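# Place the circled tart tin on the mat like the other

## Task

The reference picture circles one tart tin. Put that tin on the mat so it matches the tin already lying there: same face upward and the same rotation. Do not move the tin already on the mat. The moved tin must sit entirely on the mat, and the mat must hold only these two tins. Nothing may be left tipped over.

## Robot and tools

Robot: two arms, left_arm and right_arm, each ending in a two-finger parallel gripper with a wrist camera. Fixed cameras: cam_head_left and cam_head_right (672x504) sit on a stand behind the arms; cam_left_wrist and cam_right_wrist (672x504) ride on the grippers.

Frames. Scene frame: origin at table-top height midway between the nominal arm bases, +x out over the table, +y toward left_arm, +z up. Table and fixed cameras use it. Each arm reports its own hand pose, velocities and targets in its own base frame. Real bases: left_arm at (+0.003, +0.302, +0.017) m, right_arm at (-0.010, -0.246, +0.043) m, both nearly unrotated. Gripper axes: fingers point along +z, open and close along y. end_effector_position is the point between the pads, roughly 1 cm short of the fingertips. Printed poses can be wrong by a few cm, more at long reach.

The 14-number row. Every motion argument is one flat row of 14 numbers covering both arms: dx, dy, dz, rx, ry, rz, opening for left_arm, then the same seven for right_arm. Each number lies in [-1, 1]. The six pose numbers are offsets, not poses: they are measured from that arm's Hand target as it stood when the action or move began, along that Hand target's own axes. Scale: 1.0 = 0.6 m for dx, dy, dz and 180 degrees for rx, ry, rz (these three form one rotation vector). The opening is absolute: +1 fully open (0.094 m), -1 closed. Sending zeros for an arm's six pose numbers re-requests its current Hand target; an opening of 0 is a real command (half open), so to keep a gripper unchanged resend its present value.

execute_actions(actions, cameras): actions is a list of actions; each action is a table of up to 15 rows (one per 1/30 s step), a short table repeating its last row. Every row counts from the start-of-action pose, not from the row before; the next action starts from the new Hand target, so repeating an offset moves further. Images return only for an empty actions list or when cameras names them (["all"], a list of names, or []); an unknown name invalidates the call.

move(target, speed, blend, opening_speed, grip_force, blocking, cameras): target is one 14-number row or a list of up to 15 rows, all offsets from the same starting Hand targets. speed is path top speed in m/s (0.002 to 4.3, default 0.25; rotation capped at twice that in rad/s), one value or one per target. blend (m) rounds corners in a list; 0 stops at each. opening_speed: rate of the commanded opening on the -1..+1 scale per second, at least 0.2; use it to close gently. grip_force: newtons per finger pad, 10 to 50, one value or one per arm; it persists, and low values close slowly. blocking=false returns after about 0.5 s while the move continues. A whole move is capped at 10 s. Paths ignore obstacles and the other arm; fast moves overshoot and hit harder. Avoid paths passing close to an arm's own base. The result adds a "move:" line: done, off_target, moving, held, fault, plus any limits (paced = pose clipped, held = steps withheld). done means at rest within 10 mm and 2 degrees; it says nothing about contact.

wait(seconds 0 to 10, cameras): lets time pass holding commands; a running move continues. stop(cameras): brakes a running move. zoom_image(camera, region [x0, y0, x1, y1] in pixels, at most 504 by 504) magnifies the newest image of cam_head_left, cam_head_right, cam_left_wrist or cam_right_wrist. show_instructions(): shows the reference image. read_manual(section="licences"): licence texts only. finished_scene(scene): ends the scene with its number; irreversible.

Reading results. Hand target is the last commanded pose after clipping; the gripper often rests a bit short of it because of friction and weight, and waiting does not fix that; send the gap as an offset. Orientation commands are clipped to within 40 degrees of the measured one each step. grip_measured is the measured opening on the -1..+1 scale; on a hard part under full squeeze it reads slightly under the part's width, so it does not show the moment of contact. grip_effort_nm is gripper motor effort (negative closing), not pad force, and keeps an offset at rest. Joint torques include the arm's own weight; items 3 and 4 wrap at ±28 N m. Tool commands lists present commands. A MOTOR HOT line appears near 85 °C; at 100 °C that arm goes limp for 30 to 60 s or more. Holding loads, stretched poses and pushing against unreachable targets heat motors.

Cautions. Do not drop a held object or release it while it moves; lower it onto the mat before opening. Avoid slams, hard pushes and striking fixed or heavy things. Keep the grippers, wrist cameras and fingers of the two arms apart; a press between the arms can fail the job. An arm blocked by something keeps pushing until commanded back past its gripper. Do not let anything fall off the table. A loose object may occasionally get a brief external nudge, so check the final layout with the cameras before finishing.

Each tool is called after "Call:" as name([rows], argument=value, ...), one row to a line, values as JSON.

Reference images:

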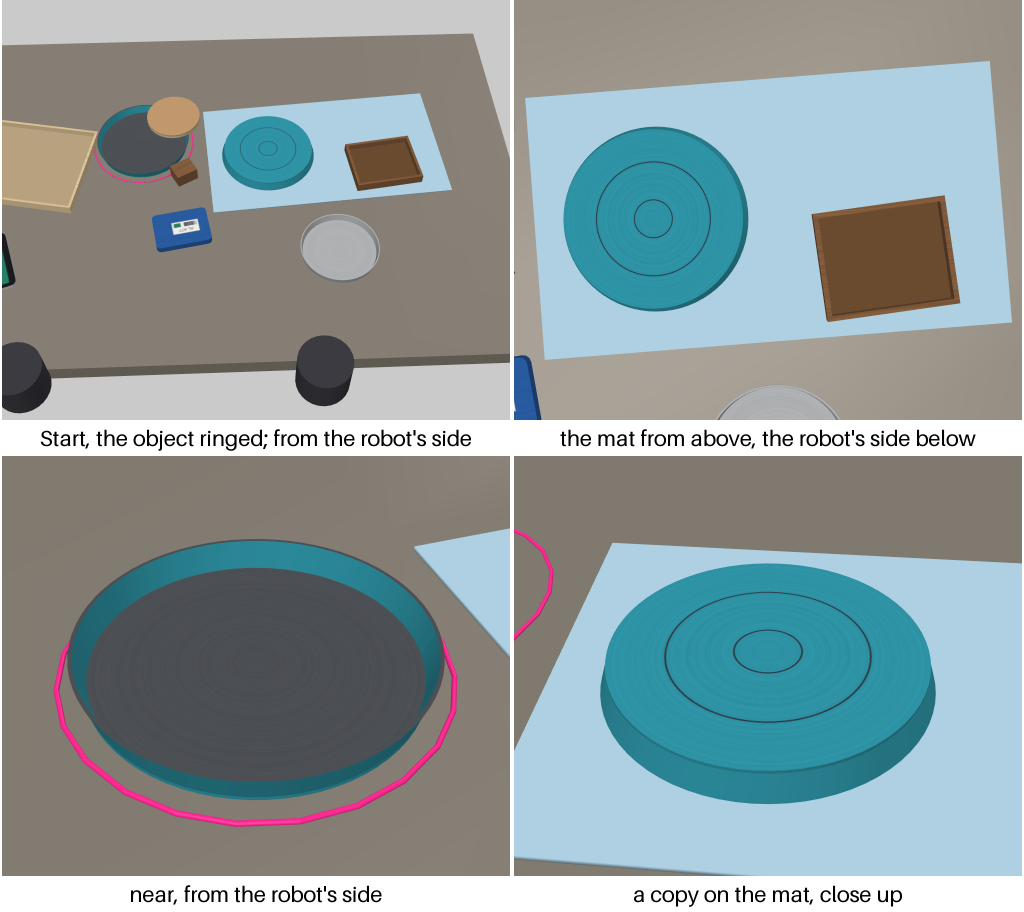

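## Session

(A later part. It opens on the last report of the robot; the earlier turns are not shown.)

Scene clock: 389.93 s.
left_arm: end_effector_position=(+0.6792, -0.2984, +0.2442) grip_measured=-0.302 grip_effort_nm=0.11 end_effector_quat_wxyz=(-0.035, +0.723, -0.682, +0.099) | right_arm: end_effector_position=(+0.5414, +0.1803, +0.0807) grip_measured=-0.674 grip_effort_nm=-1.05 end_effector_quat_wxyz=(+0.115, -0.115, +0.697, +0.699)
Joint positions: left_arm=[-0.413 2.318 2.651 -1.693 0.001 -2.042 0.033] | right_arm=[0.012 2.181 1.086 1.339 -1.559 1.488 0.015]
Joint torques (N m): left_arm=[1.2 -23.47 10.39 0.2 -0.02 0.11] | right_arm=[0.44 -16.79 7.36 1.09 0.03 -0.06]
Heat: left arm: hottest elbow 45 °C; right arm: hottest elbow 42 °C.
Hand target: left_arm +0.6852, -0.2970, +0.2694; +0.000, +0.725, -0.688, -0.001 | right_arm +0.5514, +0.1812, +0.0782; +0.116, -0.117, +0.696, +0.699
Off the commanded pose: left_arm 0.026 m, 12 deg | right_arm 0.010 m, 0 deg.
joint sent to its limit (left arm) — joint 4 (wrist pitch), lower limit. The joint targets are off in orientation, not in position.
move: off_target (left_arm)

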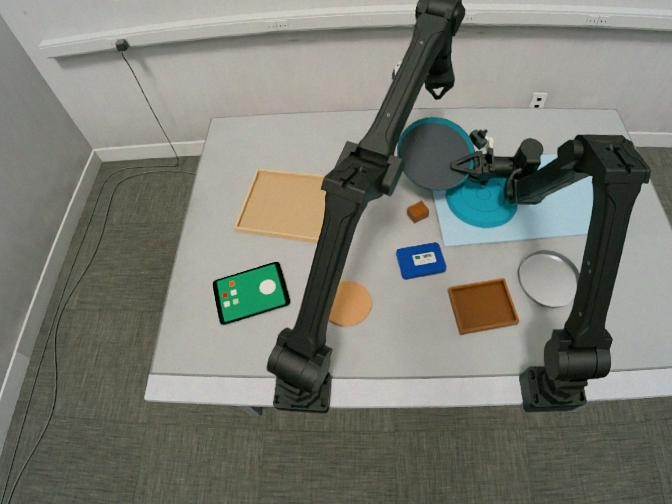

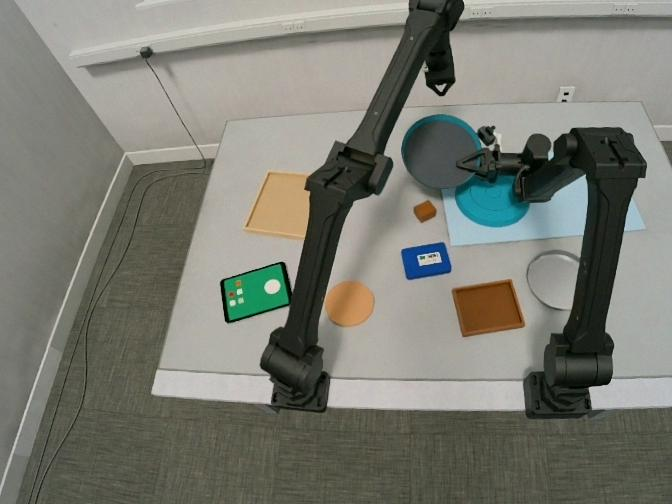

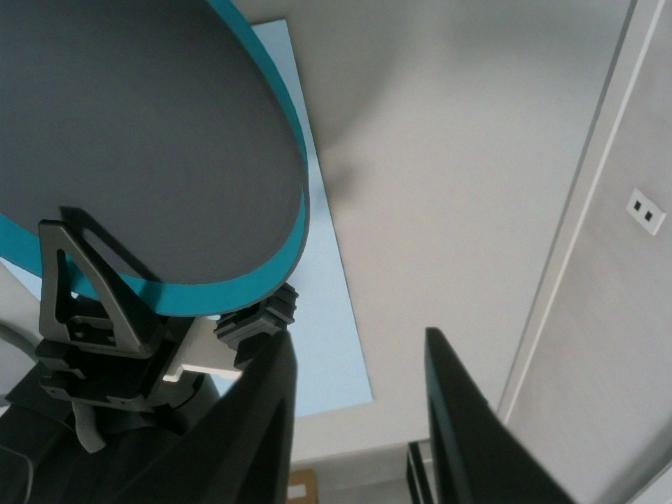

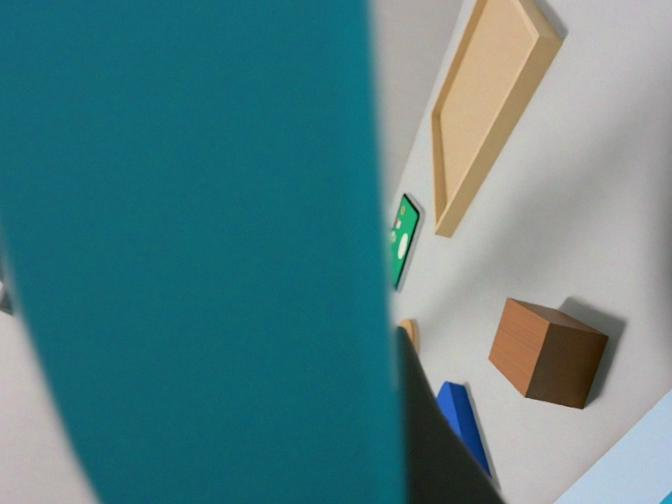

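Call:
move([
  [-0.2,0.05,-0.05,0,0,0,-0.3,0,0,0,0,0,0,-1],
  [-0.5,0.2,-0.05,0,0,0,-0.3,-0.065,0.19,0,0,0,0,-1],
  [-0.792,0.268,-0.05,0,0,0,-0.3,0.094,0.348,-0.475,0.083,-0.494,0.083,-1],
], speed=0.25, blend=0.03, cameras=["cam_head_left","cam_head_right","cam_right_wrist"])

Scene clock: 404.03 s.
left_arm: end_effector_position=(+0.5054, +0.1648, +0.2866) grip_measured=-0.302 grip_effort_nm=0.11 end_effector_quat_wxyz=(+0.005, +0.726, -0.688, -0.002) | right_arm: end_effector_position=(+0.4349, -0.1026, +0.2450) grip_measured=-0.675 grip_effort_nm=-1.05 end_effector_quat_wxyz=(+0.487, +0.506, +0.507, +0.500)
Joint positions: left_arm=[0.316 1.745 1.858 -1.693 0.001 -1.308 0.033] | right_arm=[-0.381 1.119 0.409 0.682 -0.394 1.571 0.015]
Joint torques (N m): left_arm=[1.61 -16.73 7.5 -0.12 -0.11 0.1] | right_arm=[-0.21 -7.41 7.71 1.95 -0.08 -0.07]
Heat: left arm: hottest elbow 45 °C; right arm: hottest elbow 41 °C.
Hand target: left_arm +0.4997, +0.1692, +0.3003; +0.000, +0.725, -0.688, -0.001 | right_arm +0.4307, -0.1046, +0.2564; +0.498, +0.500, +0.501, +0.501
Off the commanded pose: left_arm 0.015 m, 1 deg | right_arm 0.012 m, 2 deg.
joint sent to its limit (left arm) — joint 4 (wrist pitch), lower limit. The joint targets still meet the commanded pose.
move: off_target (left_arm, right_arm)
Images, in order (width x height): cam_head_left 672x504, cam_head_right 672x504, cam_right_wrist 672x504.

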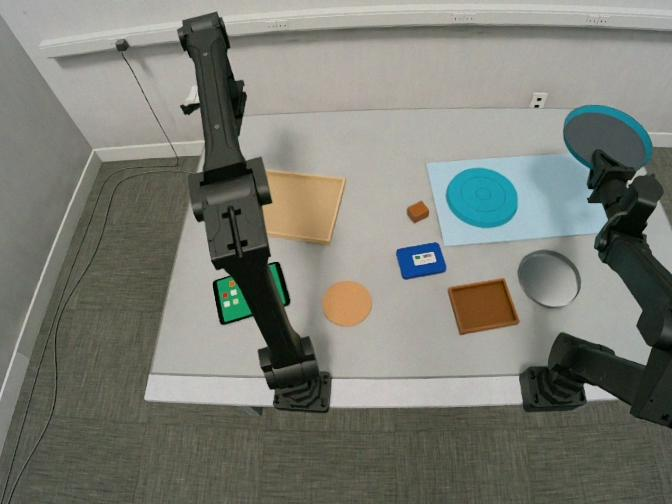

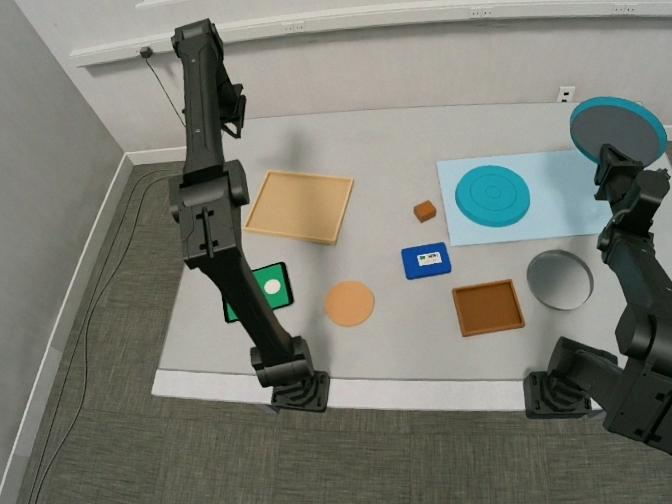

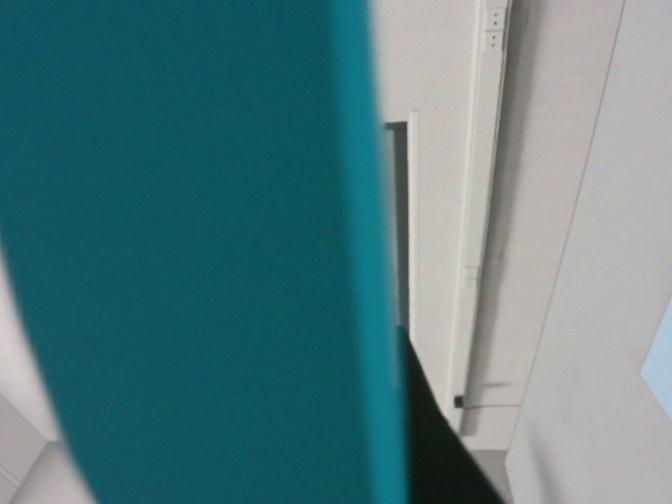

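Call:
move([
  [0,0,0,0,0,0,-0.3,0,0,0,0,0,-0.5,-1],
  [0,0,0,0,0,0,-0.3,0,0,0,0,0,-0.99,-1],
], speed=0.6, blend=0.03, cameras=["cam_head_left","cam_head_right","cam_right_wrist"])

Scene clock: 410.80 s.
left_arm: end_effector_position=(+0.5054, +0.1648, +0.2866) grip_measured=-0.302 grip_effort_nm=0.11 end_effector_quat_wxyz=(+0.005, +0.725, -0.688, -0.002) | right_arm: end_effector_position=(+0.4340, -0.1030, +0.2429) grip_measured=-0.715 grip_effort_nm=-1.05 end_effector_quat_wxyz=(+0.507, -0.497, +0.518, -0.478)
Joint positions: left_arm=[0.316 1.745 1.858 -1.693 0.001 -1.307 0.033] | right_arm=[-0.38 1.119 0.405 0.681 -0.389 -1.534 0.013]
Joint torques (N m): left_arm=[1.67 -16.79 7.51 -0.12 -0.11 0.09] | right_arm=[-0.21 -7.3 7.92 2.04 -0.26 0.07]
Heat: left arm: hottest elbow 44 °C; right arm: hottest elbow 41 °C.
Hand target: left_arm +0.4997, +0.1692, +0.3003; +0.000, +0.725, -0.688, -0.001 | right_arm +0.4307, -0.1047, +0.2564; +0.509, -0.493, +0.508, -0.490
Off the commanded pose: left_arm 0.016 m, 1 deg | right_arm 0.014 m, 2 deg.
joint sent to its limit (left arm) — joint 4 (wrist pitch), lower limit. The joint targets still meet the commanded pose.
move: off_target (left_arm, right_arm)
Images, in order (width x height): cam_head_left 672x504, cam_head_right 672x504, cam_right_wrist 672x504.

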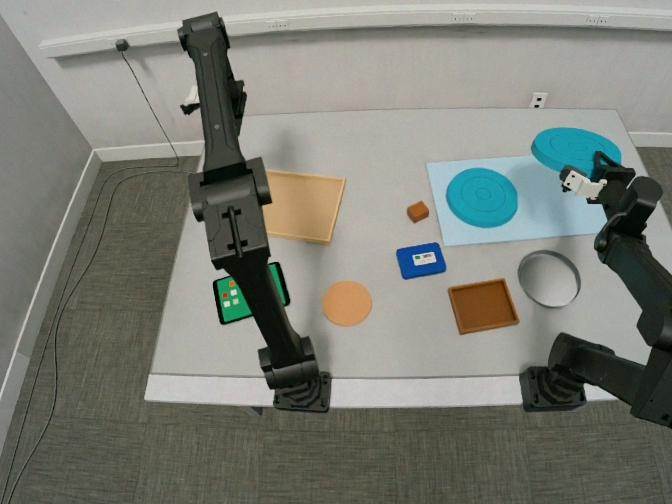

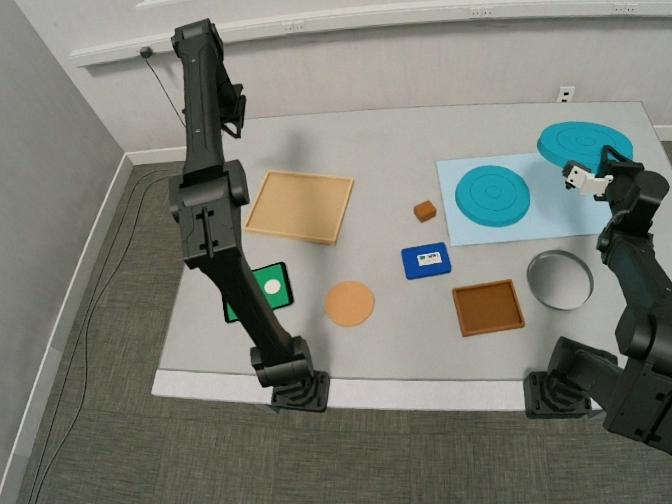

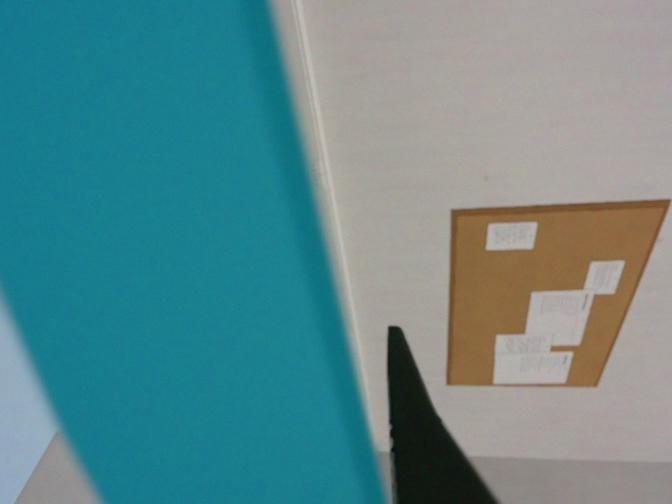

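Call:
zoom_image(camera="cam_head_left", region=[430, 110, 660, 250])

Call:
zoom_image(camera="cam_right_wrist", region=[170, 0, 672, 504])

Scaled by 2.191 from the camera's 672x504 image, which has a finer 960x720 frame.

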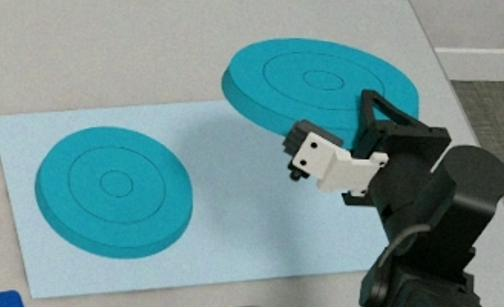

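Scaled by 1.000.

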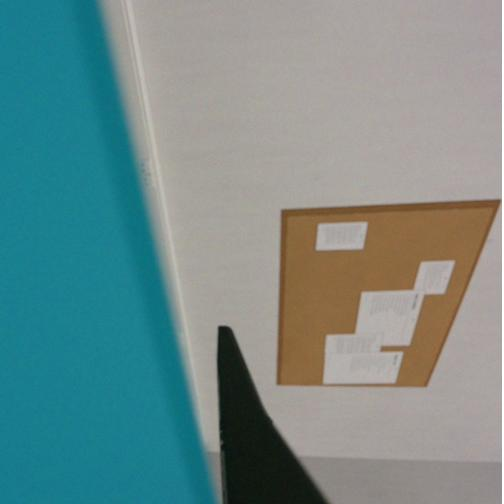

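Call:
move(target=[0,0,0,0,0,0,-0.3,0.218,0.31,0.13,-0.045,0,0,-1], speed=0.25, cameras=["all"])

Call:
zoom_image(camera="cam_head_left", region=[430, 130, 672, 270])

Scene clock: 430.33 s.
left_arm: end_effector_position=(+0.5054, +0.1648, +0.2866) grip_measured=-0.302 grip_effort_nm=0.11 end_effector_quat_wxyz=(+0.005, +0.725, -0.688, -0.002) | right_arm: end_effector_position=(+0.4943, -0.2176, +0.0505) grip_measured=-0.715 grip_effort_nm=-1.05 end_effector_quat_wxyz=(-0.468, +0.531, -0.563, +0.428)
Joint positions: left_arm=[0.316 1.745 1.858 -1.693 0.001 -1.307 0.033] | right_arm=[-0.596 1.896 0.623 1.033 -0.597 -1.634 0.013]
Joint torques (N m): left_arm=[1.61 -16.79 7.5 -0.12 -0.11 0.1] | right_arm=[0.15 -12.28 7.1 3.44 -0.43 0.05]
Heat: left arm: hottest elbow 42 °C; right arm: hottest elbow 43 °C.
Hand target: left_arm +0.4997, +0.1692, +0.3003; +0.000, +0.725, -0.688, -0.001 | right_arm +0.5090, -0.2285, +0.0660; -0.473, +0.528, -0.541, +0.453
Off the commanded pose: left_arm 0.016 m, 1 deg | right_arm 0.024 m, 4 deg.
joint sent to its limit (left arm) — joint 4 (wrist pitch), lower limit. The joint targets still meet the commanded pose.
move: off_target (left_arm, right_arm)

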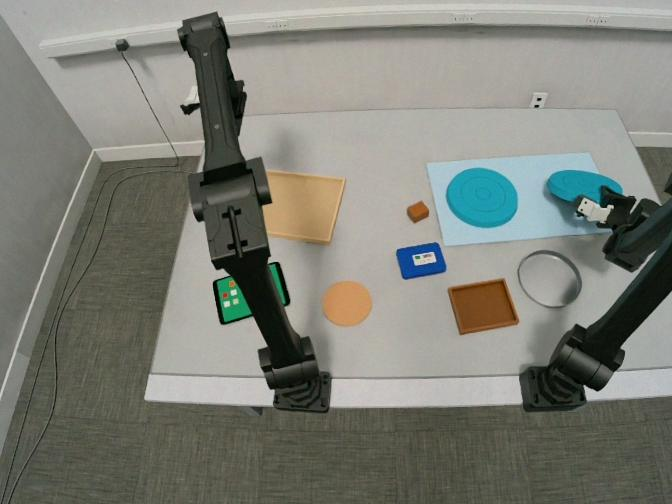

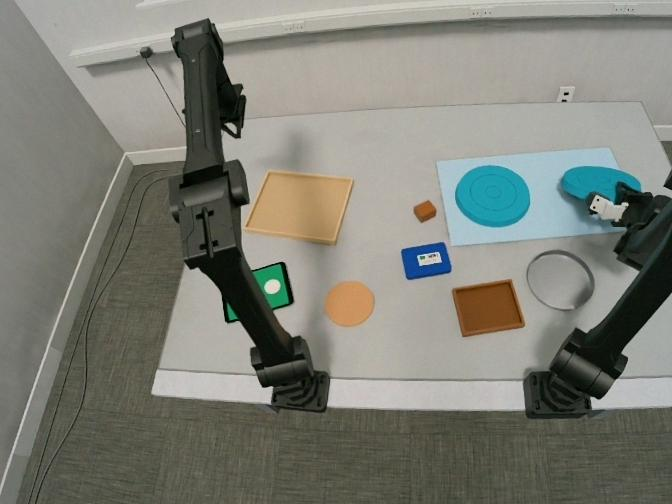

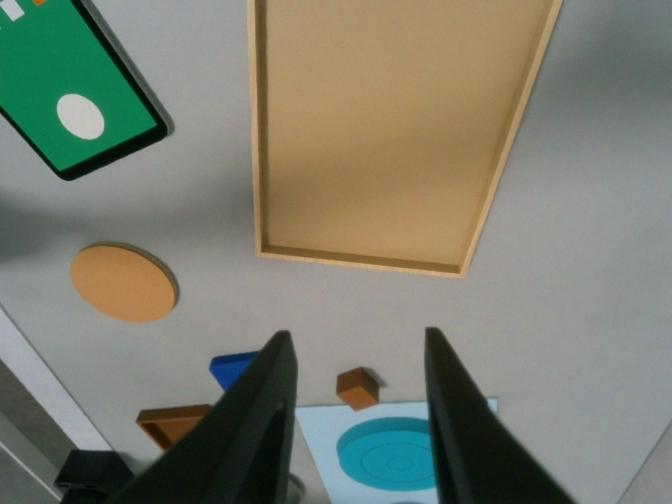

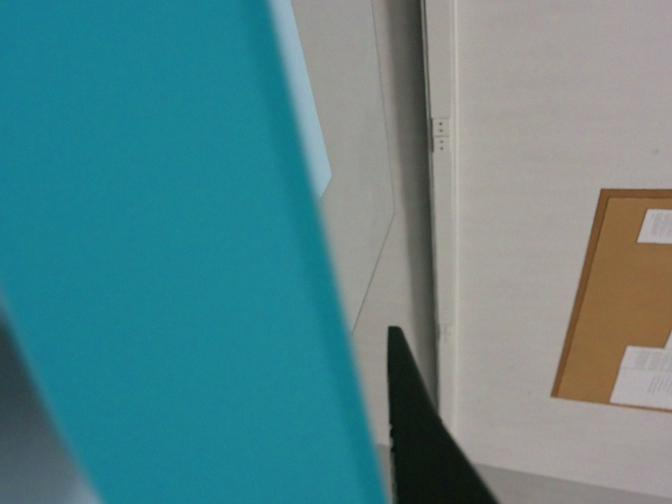

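Scaled by 2.083 from the camera's 672x504 image, which has a finer 960x720 frame.

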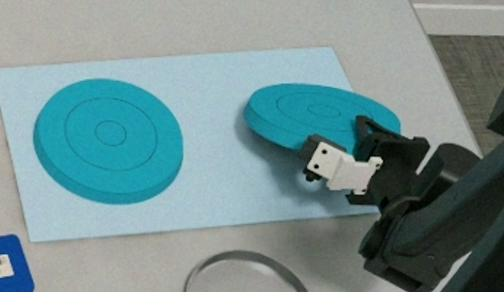

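Call:
move(target=[0,0,0,0,0,0,-0.3,-0.033,0.033,0.005,0.055,0,0,-1], speed=0.15, cameras=["cam_head_left","cam_head_right"])

Call:
zoom_image(camera="cam_head_left", region=[430, 130, 672, 270])

Scene clock: 443.57 s.
left_arm: end_effector_position=(+0.5054, +0.1648, +0.2866) grip_measured=-0.302 grip_effort_nm=0.11 end_effector_quat_wxyz=(+0.005, +0.725, -0.688, -0.002) | right_arm: end_effector_position=(+0.4989, -0.2057, +0.0384) grip_measured=-0.715 grip_effort_nm=-1.05 end_effector_quat_wxyz=(+0.508, -0.491, +0.516, -0.485)
Joint positions: left_arm=[0.316 1.745 1.858 -1.693 0.001 -1.307 0.033] | right_arm=[-0.563 2.103 0.631 1.455 -0.562 -1.532 0.013]
Joint torques (N m): left_arm=[1.61 -16.79 7.53 -0.12 -0.11 0.09] | right_arm=[0.91 -12.81 4.64 3.49 -0.09 0.22]
Heat: left arm: hottest elbow 41 °C; right arm: hottest elbow 43 °C.
Hand target: left_arm +0.4997, +0.1692, +0.3003; +0.000, +0.725, -0.688, -0.001 | right_arm +0.5090, -0.2081, +0.0466; +0.517, -0.485, +0.500, -0.498
Off the commanded pose: left_arm 0.016 m, 1 deg | right_arm 0.013 m, 3 deg.
joint sent to its limit (left arm) — joint 4 (wrist pitch), lower limit. The joint targets still meet the commanded pose.
move: off_target (left_arm, right_arm)
Images, in order (width x height): cam_head_left 672x504, cam_head_right 672x504.

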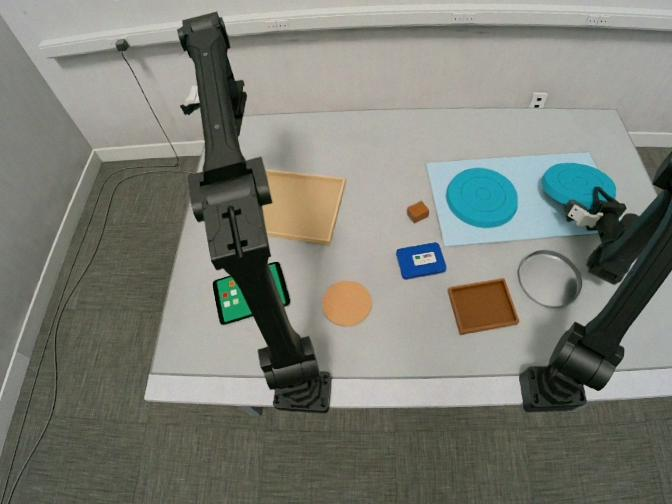

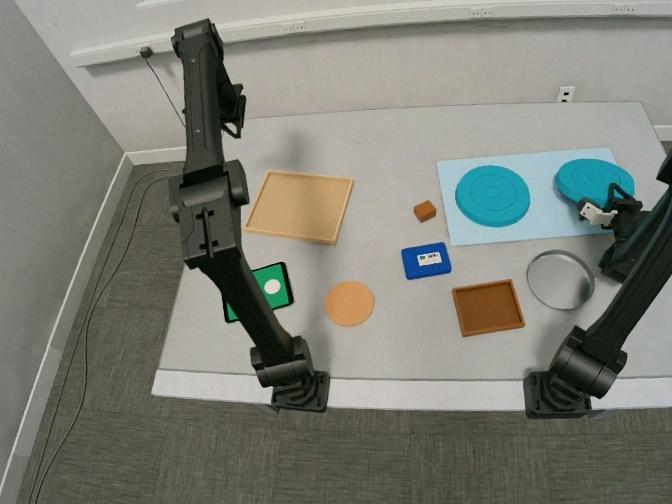

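Scaled by 2.083 from the camera's 672x504 image, which has a finer 960x720 frame.

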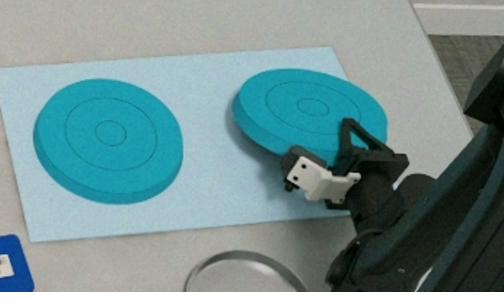

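Call:
move([
  [0,0,0,0,0,0,-0.3,0,0.036,0,0,0,0,-1],
  [0,0,0,0,0,0,-0.3,0,0.036,0,0,0,0,0.3],
], speed=0.06, opening_speed=0.25, cameras=["cam_head_left","cam_right_wrist"])

Call:
zoom_image(camera="cam_head_left", region=[430, 130, 672, 270])

Scene clock: 458.43 s.
left_arm: end_effector_position=(+0.5054, +0.1648, +0.2866) grip_measured=-0.302 grip_effort_nm=0.11 end_effector_quat_wxyz=(+0.005, +0.725, -0.688, -0.002) | right_arm: end_effector_position=(+0.5010, -0.2063, +0.0225) grip_measured=+0.296 grip_effort_nm=0.13 end_effector_quat_wxyz=(+0.510, -0.489, +0.511, -0.490)
Joint positions: left_arm=[0.316 1.745 1.858 -1.693 0.001 -1.307 0.033] | right_arm=[-0.561 2.173 0.655 1.519 -0.559 -1.527 0.061]
Joint torques (N m): left_arm=[1.61 -16.73 7.53 -0.12 -0.11 0.1] | right_arm=[0.91 -12.75 4.12 3.07 -0.08 0.17]
Heat: left arm: hottest elbow 40 °C; right arm: hottest elbow 41 °C.
Hand target: left_arm +0.4997, +0.1692, +0.3003; +0.000, +0.725, -0.688, -0.001 | right_arm +0.5098, -0.2074, +0.0251; +0.517, -0.485, +0.500, -0.498
Off the commanded pose: left_arm 0.016 m, 1 deg | right_arm 0.009 m, 2 deg.
joint sent to its limit (left arm) — joint 4 (wrist pitch), lower limit. The joint targets still meet the commanded pose.
move: off_target (left_arm)
Images, in order (width x height): cam_head_left 672x504, cam_right_wrist 672x504.

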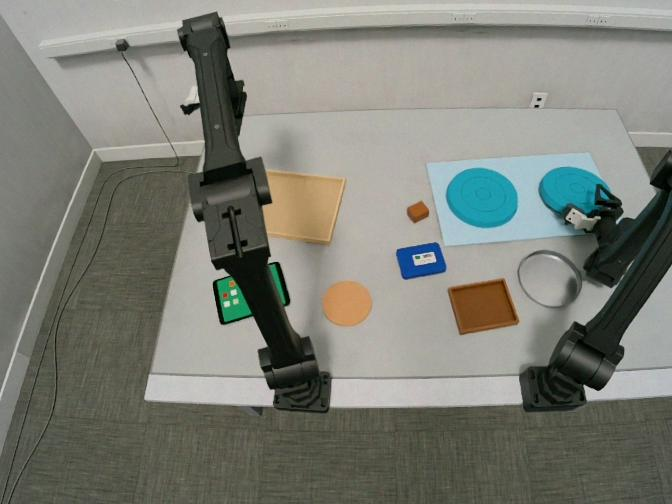

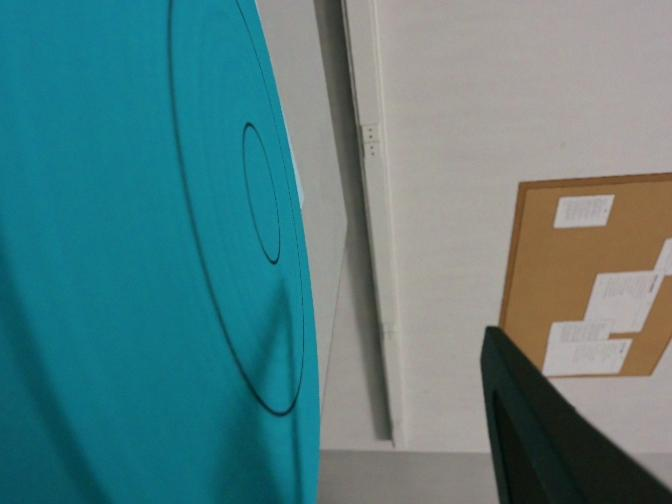

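Scaled by 2.083 from the camera's 672x504 image, which has a finer 960x720 frame.

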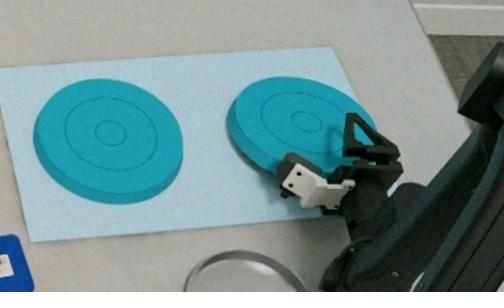

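Call:
move([
  [0,0,0,0,0,0,-0.3,0,0.015,0,0,0,0,0.9],
  [0,0,0,0,0,0,-0.3,0,0.015,0,0,0,0,0.9],
  [0,0,0,0,0,0,-0.3,0.1,0.015,-0.075,0,0,0,0.9],
  [0,0,0,0,0,0,-0.3,0.1,-0.25,-0.2,0,0,0,0.9],
], speed=[0.05,0.05,0.08,0.25], opening_speed=0.4, cameras=["cam_head_left","cam_head_right"])

Call:
zoom_image(camera="cam_head_left", region=[430, 130, 672, 270])

Scene clock: 470.90 s.
left_arm: end_effector_position=(+0.5054, +0.1648, +0.2866) grip_measured=-0.302 grip_effort_nm=0.11 end_effector_quat_wxyz=(+0.005, +0.725, -0.688, -0.002) | right_arm: end_effector_position=(+0.3893, -0.2739, +0.1651) grip_measured=+0.897 grip_effort_nm=0.12 end_effector_quat_wxyz=(+0.520, -0.484, +0.501, -0.495)
Joint positions: left_arm=[0.316 1.745 1.858 -1.693 0.001 -1.307 0.033] | right_arm=[-0.905 1.64 0.5 1.189 -0.911 -1.49 0.089]
Joint torques (N m): left_arm=[1.61 -16.73 7.51 -0.12 -0.11 0.1] | right_arm=[-0.15 -11.63 4.18 1.24 -0.24 -0.01]
Motor temperatures (°C): left_arm=[28 36 40 25 28 23 27] | right_arm=[25 40 40 28 26 24 24]
Heat: left arm: hottest elbow 40 °C; right arm: hottest shoulder 40 °C.
Hand target: left_arm +0.4997, +0.1692, +0.3003; +0.000, +0.725, -0.688, -0.001 | right_arm +0.3856, -0.2730, +0.1694; +0.517, -0.485, +0.500, -0.498
Off the commanded pose: left_arm 0.016 m, 1 deg | right_arm 0.006 m, 1 deg.
joint sent to its limit (left arm) — joint 4 (wrist pitch), lower limit. The joint targets still meet the commanded pose.
move: off_target (left_arm)
Images, in order (width x height): cam_head_left 672x504, cam_head_right 672x504.

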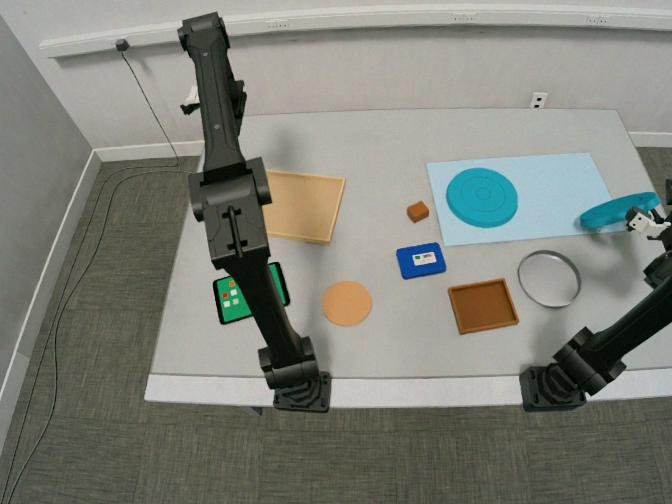

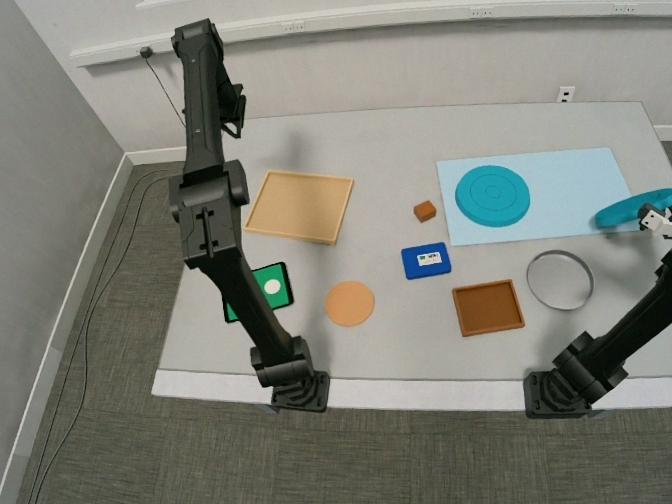

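Scaled by 2.083 from the camera's 672x504 image, which has a finer 960x720 frame.

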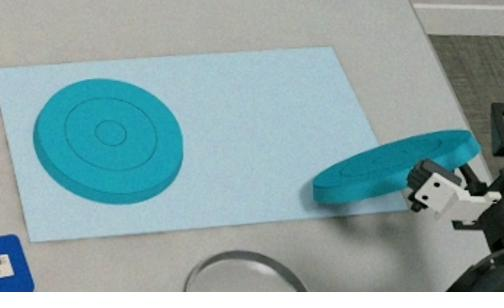

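Call:
move(target=[0,0,0,0,0,0,-0.3,-0.02,0.24,0.04,0,0,0,0.9], speed=0.12, cameras=["cam_head_left","cam_right_wrist"])

Call:
zoom_image(camera="cam_head_left", region=[430, 130, 672, 290])

Scene clock: 487.27 s.
left_arm: end_effector_position=(+0.5054, +0.1648, +0.2866) grip_measured=-0.302 grip_effort_nm=0.11 end_effector_quat_wxyz=(+0.005, +0.725, -0.688, -0.002) | right_arm: end_effector_position=(+0.4077, -0.2553, +0.0279) grip_measured=+0.897 grip_effort_nm=0.12 end_effector_quat_wxyz=(+0.509, -0.492, +0.519, -0.479)
Joint positions: left_arm=[0.316 1.745 1.858 -1.693 0.001 -1.307 0.033] | right_arm=[-0.829 2.126 0.538 1.555 -0.832 -1.539 0.089]
Joint torques (N m): left_arm=[1.61 -16.79 7.51 -0.12 -0.11 0.09] | right_arm=[1.08 -11.05 2.88 2.89 -0.09 0.03]
Heat: left arm: hottest elbow 39 °C; right arm: hottest shoulder 40 °C.
Hand target: left_arm +0.4997, +0.1692, +0.3003; +0.000, +0.725, -0.688, -0.001 | right_arm +0.4138, -0.2561, +0.0267; +0.517, -0.485, +0.500, -0.498
Off the commanded pose: left_arm 0.016 m, 1 deg | right_arm 0.006 m, 3 deg.
joint sent to its limit (left arm) — joint 4 (wrist pitch), lower limit. The joint targets still meet the commanded pose.
joint sent to its limit (right arm) — joint 4 (wrist pitch), upper limit. The joint targets still meet the commanded pose.
move: off_target (left_arm, right_arm)
Images, in order (width x height): cam_head_left 672x504, cam_right_wrist 672x504.

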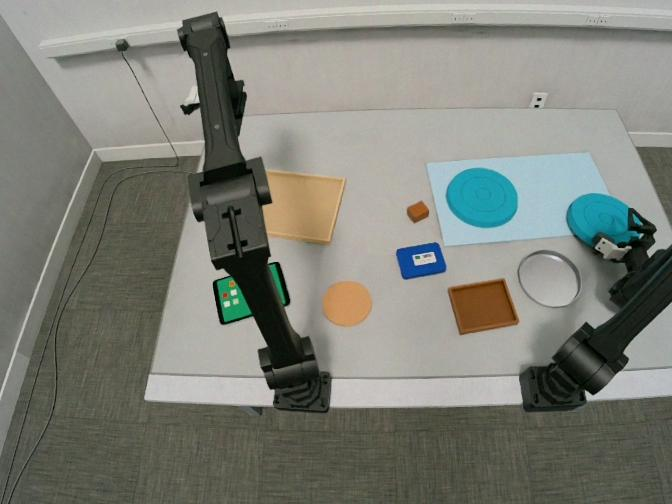

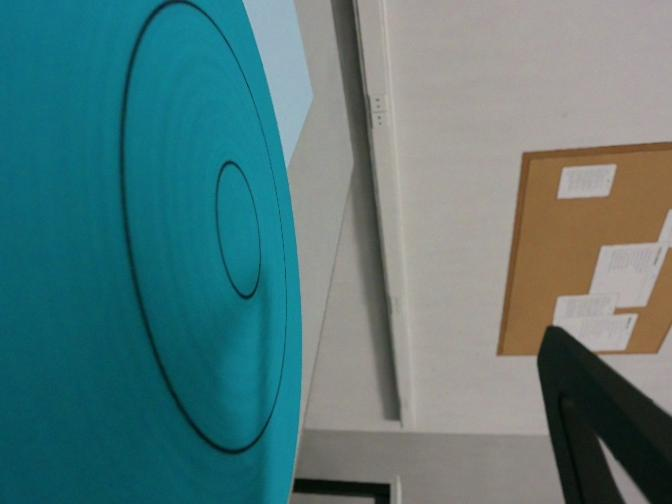

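Scaled by 2.083 from the camera's 672x504 image, which has a finer 960x720 frame.

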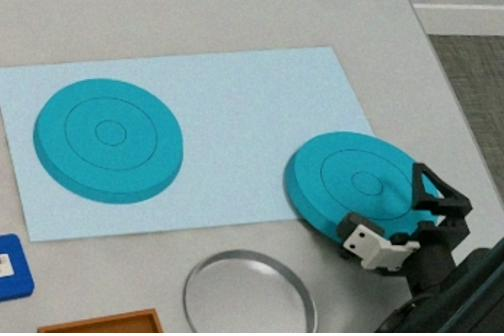

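Call:
move([
  [0,0,0,0,0,0,-0.3,0,0,0,0,0,0,-1],
  [0,0,0,0,0,0,-0.3,0,-0.08,0,0,0,0,-1],
  [0,0,0,0,0,0,-0.3,-0.11,-0.08,0.167,0,0,0,-1],
  [0,0,0,0,0,0,-0.3,-0.11,-0.02,0.167,0,0,0,-1],
], speed=[0.1,0.1,0.15,0.1], opening_speed=0.8, cameras=["cam_head_left","cam_right_wrist"])

Call:
zoom_image(camera="cam_head_left", region=[430, 130, 672, 290])

Scene clock: 501.87 s.
left_arm: end_effector_position=(+0.5054, +0.1648, +0.2866) grip_measured=-0.302 grip_effort_nm=0.11 end_effector_quat_wxyz=(+0.005, +0.725, -0.688, -0.002) | right_arm: end_effector_position=(+0.5029, -0.1870, +0.0323) grip_measured=-0.712 grip_effort_nm=-1.05 end_effector_quat_wxyz=(+0.511, -0.488, +0.521, -0.478)
Joint positions: left_arm=[0.316 1.745 1.858 -1.693 0.001 -1.307 0.033] | right_arm=[-0.516 2.117 0.619 1.475 -0.516 -1.517 0.014]
Joint torques (N m): left_arm=[1.61 -16.73 7.5 -0.12 -0.11 0.09] | right_arm=[0.79 -13.22 4.41 3.54 -0.1 0.05]
Heat: left arm: hottest elbow 39 °C; right arm: hottest shoulder 40 °C.
Hand target: left_arm +0.4997, +0.1692, +0.3003; +0.000, +0.725, -0.688, -0.001 | right_arm +0.5133, -0.1899, +0.0439; +0.517, -0.485, +0.500, -0.498
Off the commanded pose: left_arm 0.016 m, 1 deg | right_arm 0.016 m, 3 deg.
joint sent to its limit (left arm) — joint 4 (wrist pitch), lower limit. The joint targets still meet the commanded pose.
move: off_target (left_arm, right_arm)
Images, in order (width x height): cam_head_left 672x504, cam_right_wrist 672x504.

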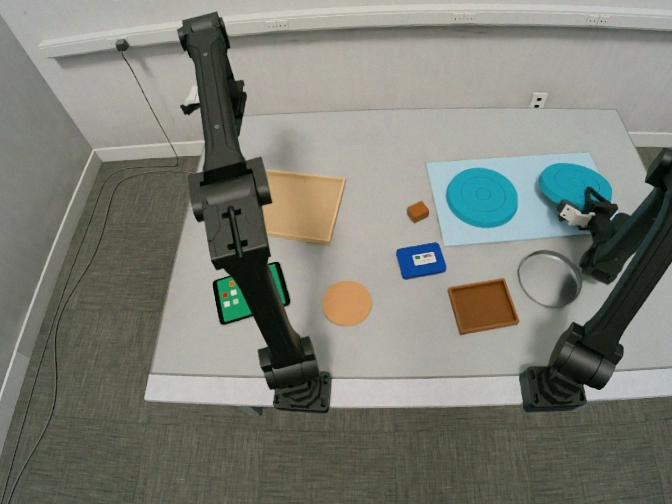

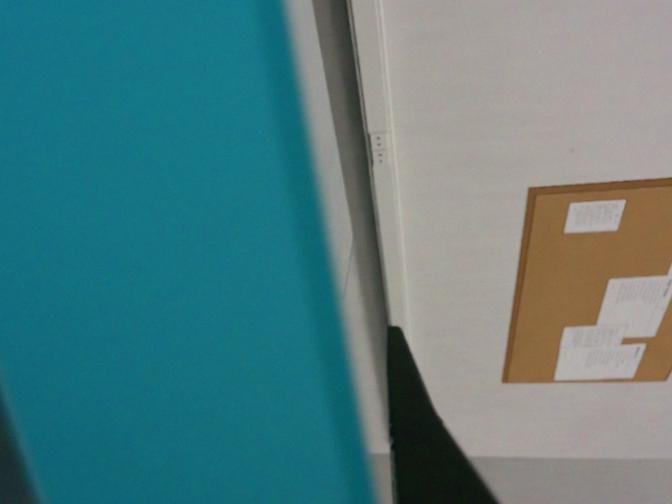

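Scaled by 2.083 from the camera's 672x504 image, which has a finer 960x720 frame.

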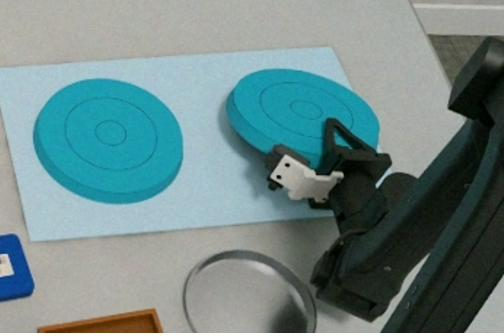

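Call:
move([
  [0,0,0,0,0,0,-0.3,0,0.032,0,0,0,0,-1],
  [0,0,0,0,0,0,-0.3,0,0.032,0,0,0,0,0.3],
  [0,0,0,0,0,0,-0.3,0,0.045,0,-0.155,0,0,0.3],
], speed=[0.06,0.05,0.1], opening_speed=0.35, cameras=["cam_head_left","cam_right_wrist"])

Call:
zoom_image(camera="cam_head_left", region=[430, 130, 672, 290])

Scene clock: 525.17 s.
left_arm: end_effector_position=(+0.5054, +0.1648, +0.2866) grip_measured=-0.302 grip_effort_nm=0.11 end_effector_quat_wxyz=(+0.005, +0.725, -0.688, -0.002) | right_arm: end_effector_position=(+0.4940, -0.1831, -0.0071) grip_measured=+0.297 grip_effort_nm=0.13 end_effector_quat_wxyz=(-0.378, +0.594, -0.623, +0.341)
Joint positions: left_arm=[0.316 1.745 1.858 -1.693 0.001 -1.307 0.033] | right_arm=[-0.501 1.857 0.643 0.647 -0.458 -1.77 0.061]
Joint torques (N m): left_arm=[1.61 -16.67 7.5 -0.12 -0.11 0.09] | right_arm=[1.03 -15.03 7.25 1.44 -0.32 0.05]
Heat: left arm: hottest elbow 38 °C; right arm: hottest shoulder 41 °C.
Hand target: left_arm +0.4997, +0.1692, +0.3003; +0.000, +0.725, -0.688, -0.001 | right_arm +0.5140, -0.1892, +0.0168; -0.385, +0.595, -0.605, +0.362
Off the commanded pose: left_arm 0.016 m, 1 deg | right_arm 0.032 m, 3 deg.
joint sent to its limit (left arm) — joint 4 (wrist pitch), lower limit. The joint targets still meet the commanded pose.
move: off_target (left_arm, right_arm); target 2's new opening was sent with right_arm's hand 0.012 m and 3 deg from that target
Images, in order (width x height): cam_head_left 672x504, cam_right_wrist 672x504.

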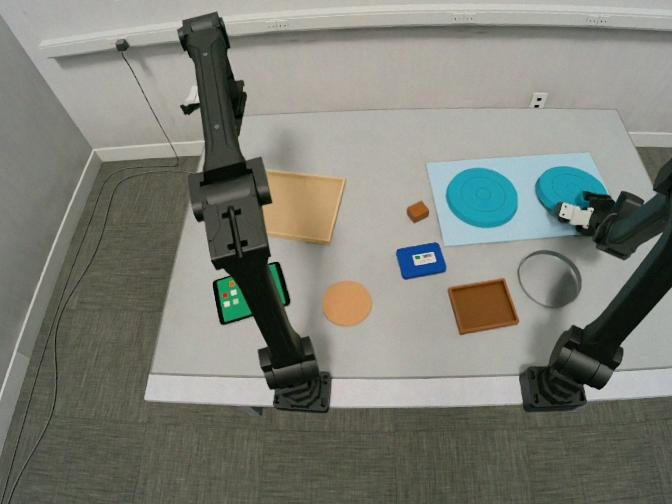

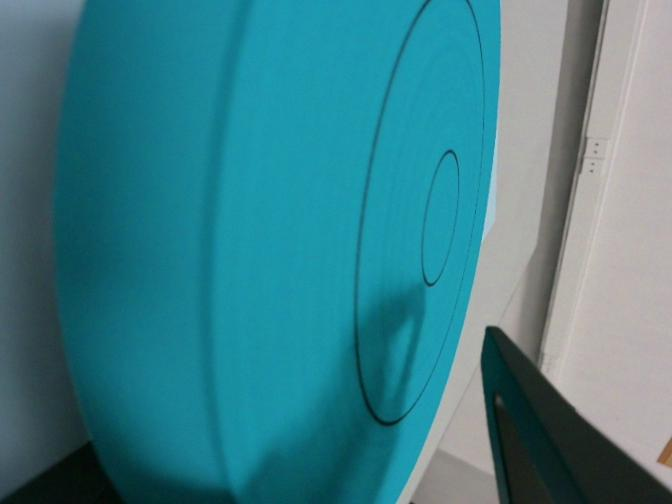

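Scaled by 2.083 from the camera's 672x504 image, which has a finer 960x720 frame.

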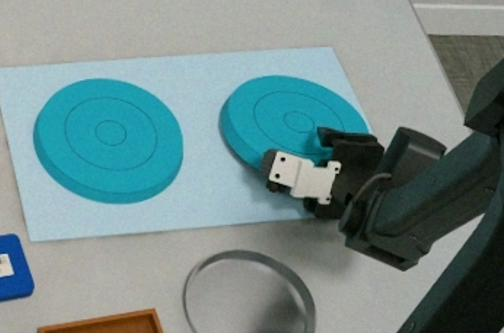

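Call:
move(target=[0,0,0,0,0,0,-0.3,0,0.027,-0.051,0,0,0,0.3], speed=0.15, cameras=["cam_head_left","cam_right_wrist"])

Call:
zoom_image(camera="cam_head_left", region=[430, 130, 672, 290])

Scene clock: 536.30 s.
left_arm: end_effector_position=(+0.5054, +0.1648, +0.2866) grip_measured=-0.302 grip_effort_nm=0.11 end_effector_quat_wxyz=(+0.005, +0.725, -0.688, -0.002) | right_arm: end_effector_position=(+0.4785, -0.1854, +0.0005) grip_measured=+0.297 grip_effort_nm=0.13 end_effector_quat_wxyz=(-0.381, +0.597, -0.617, +0.343)
Joint positions: left_arm=[0.316 1.745 1.858 -1.693 0.001 -1.307 0.033] | right_arm=[-0.529 1.82 0.607 0.647 -0.491 -1.794 0.061]
Joint torques (N m): left_arm=[1.61 -16.73 7.51 -0.13 -0.11 0.09] | right_arm=[-0.15 -14.45 3.75 2.82 -0.48 -0.03]
Heat: left arm: hottest elbow 38 °C; right arm: hottest shoulder 41 °C.
Hand target: left_arm +0.4997, +0.1692, +0.3003; +0.000, +0.725, -0.688, -0.001 | right_arm +0.4794, -0.1892, +0.0158; -0.385, +0.595, -0.605, +0.363
Off the commanded pose: left_arm 0.016 m, 1 deg | right_arm 0.016 m, 3 deg.
joint sent to its limit (left arm) — joint 4 (wrist pitch), lower limit. The joint targets still meet the commanded pose.
move: off_target (left_arm, right_arm)
Images, in order (width x height): cam_head_left 672x504, cam_right_wrist 672x504.

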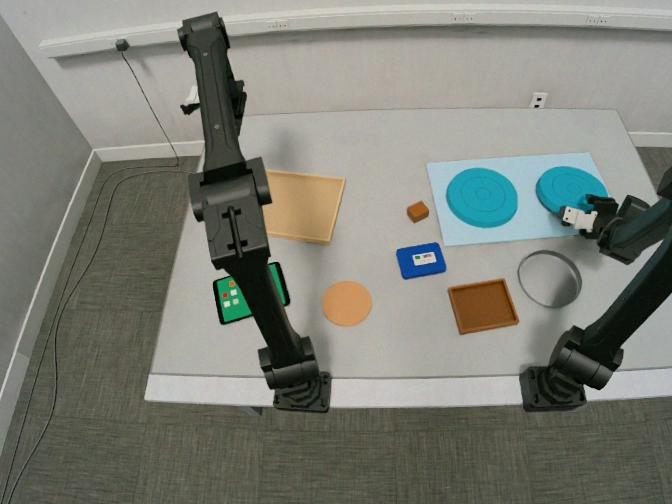

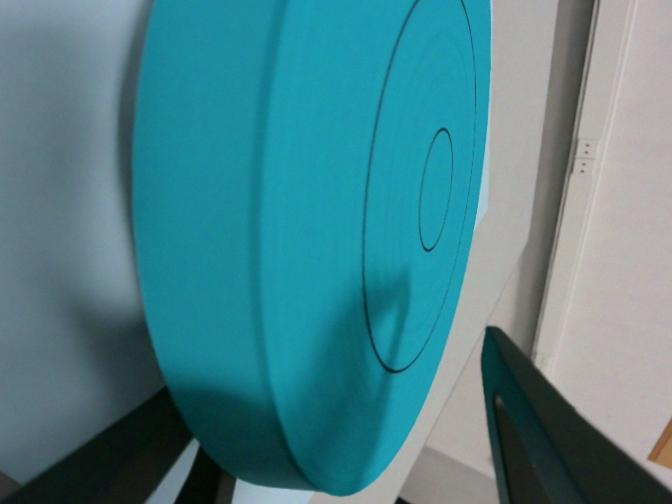

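Scaled by 2.083 from the camera's 672x504 image, which has a finer 960x720 frame.

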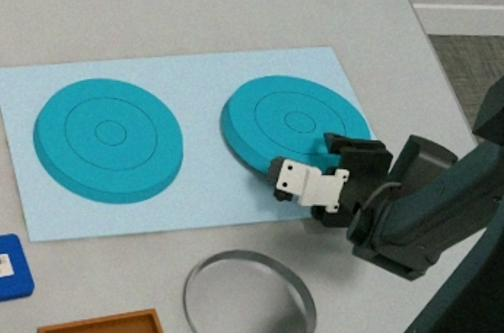

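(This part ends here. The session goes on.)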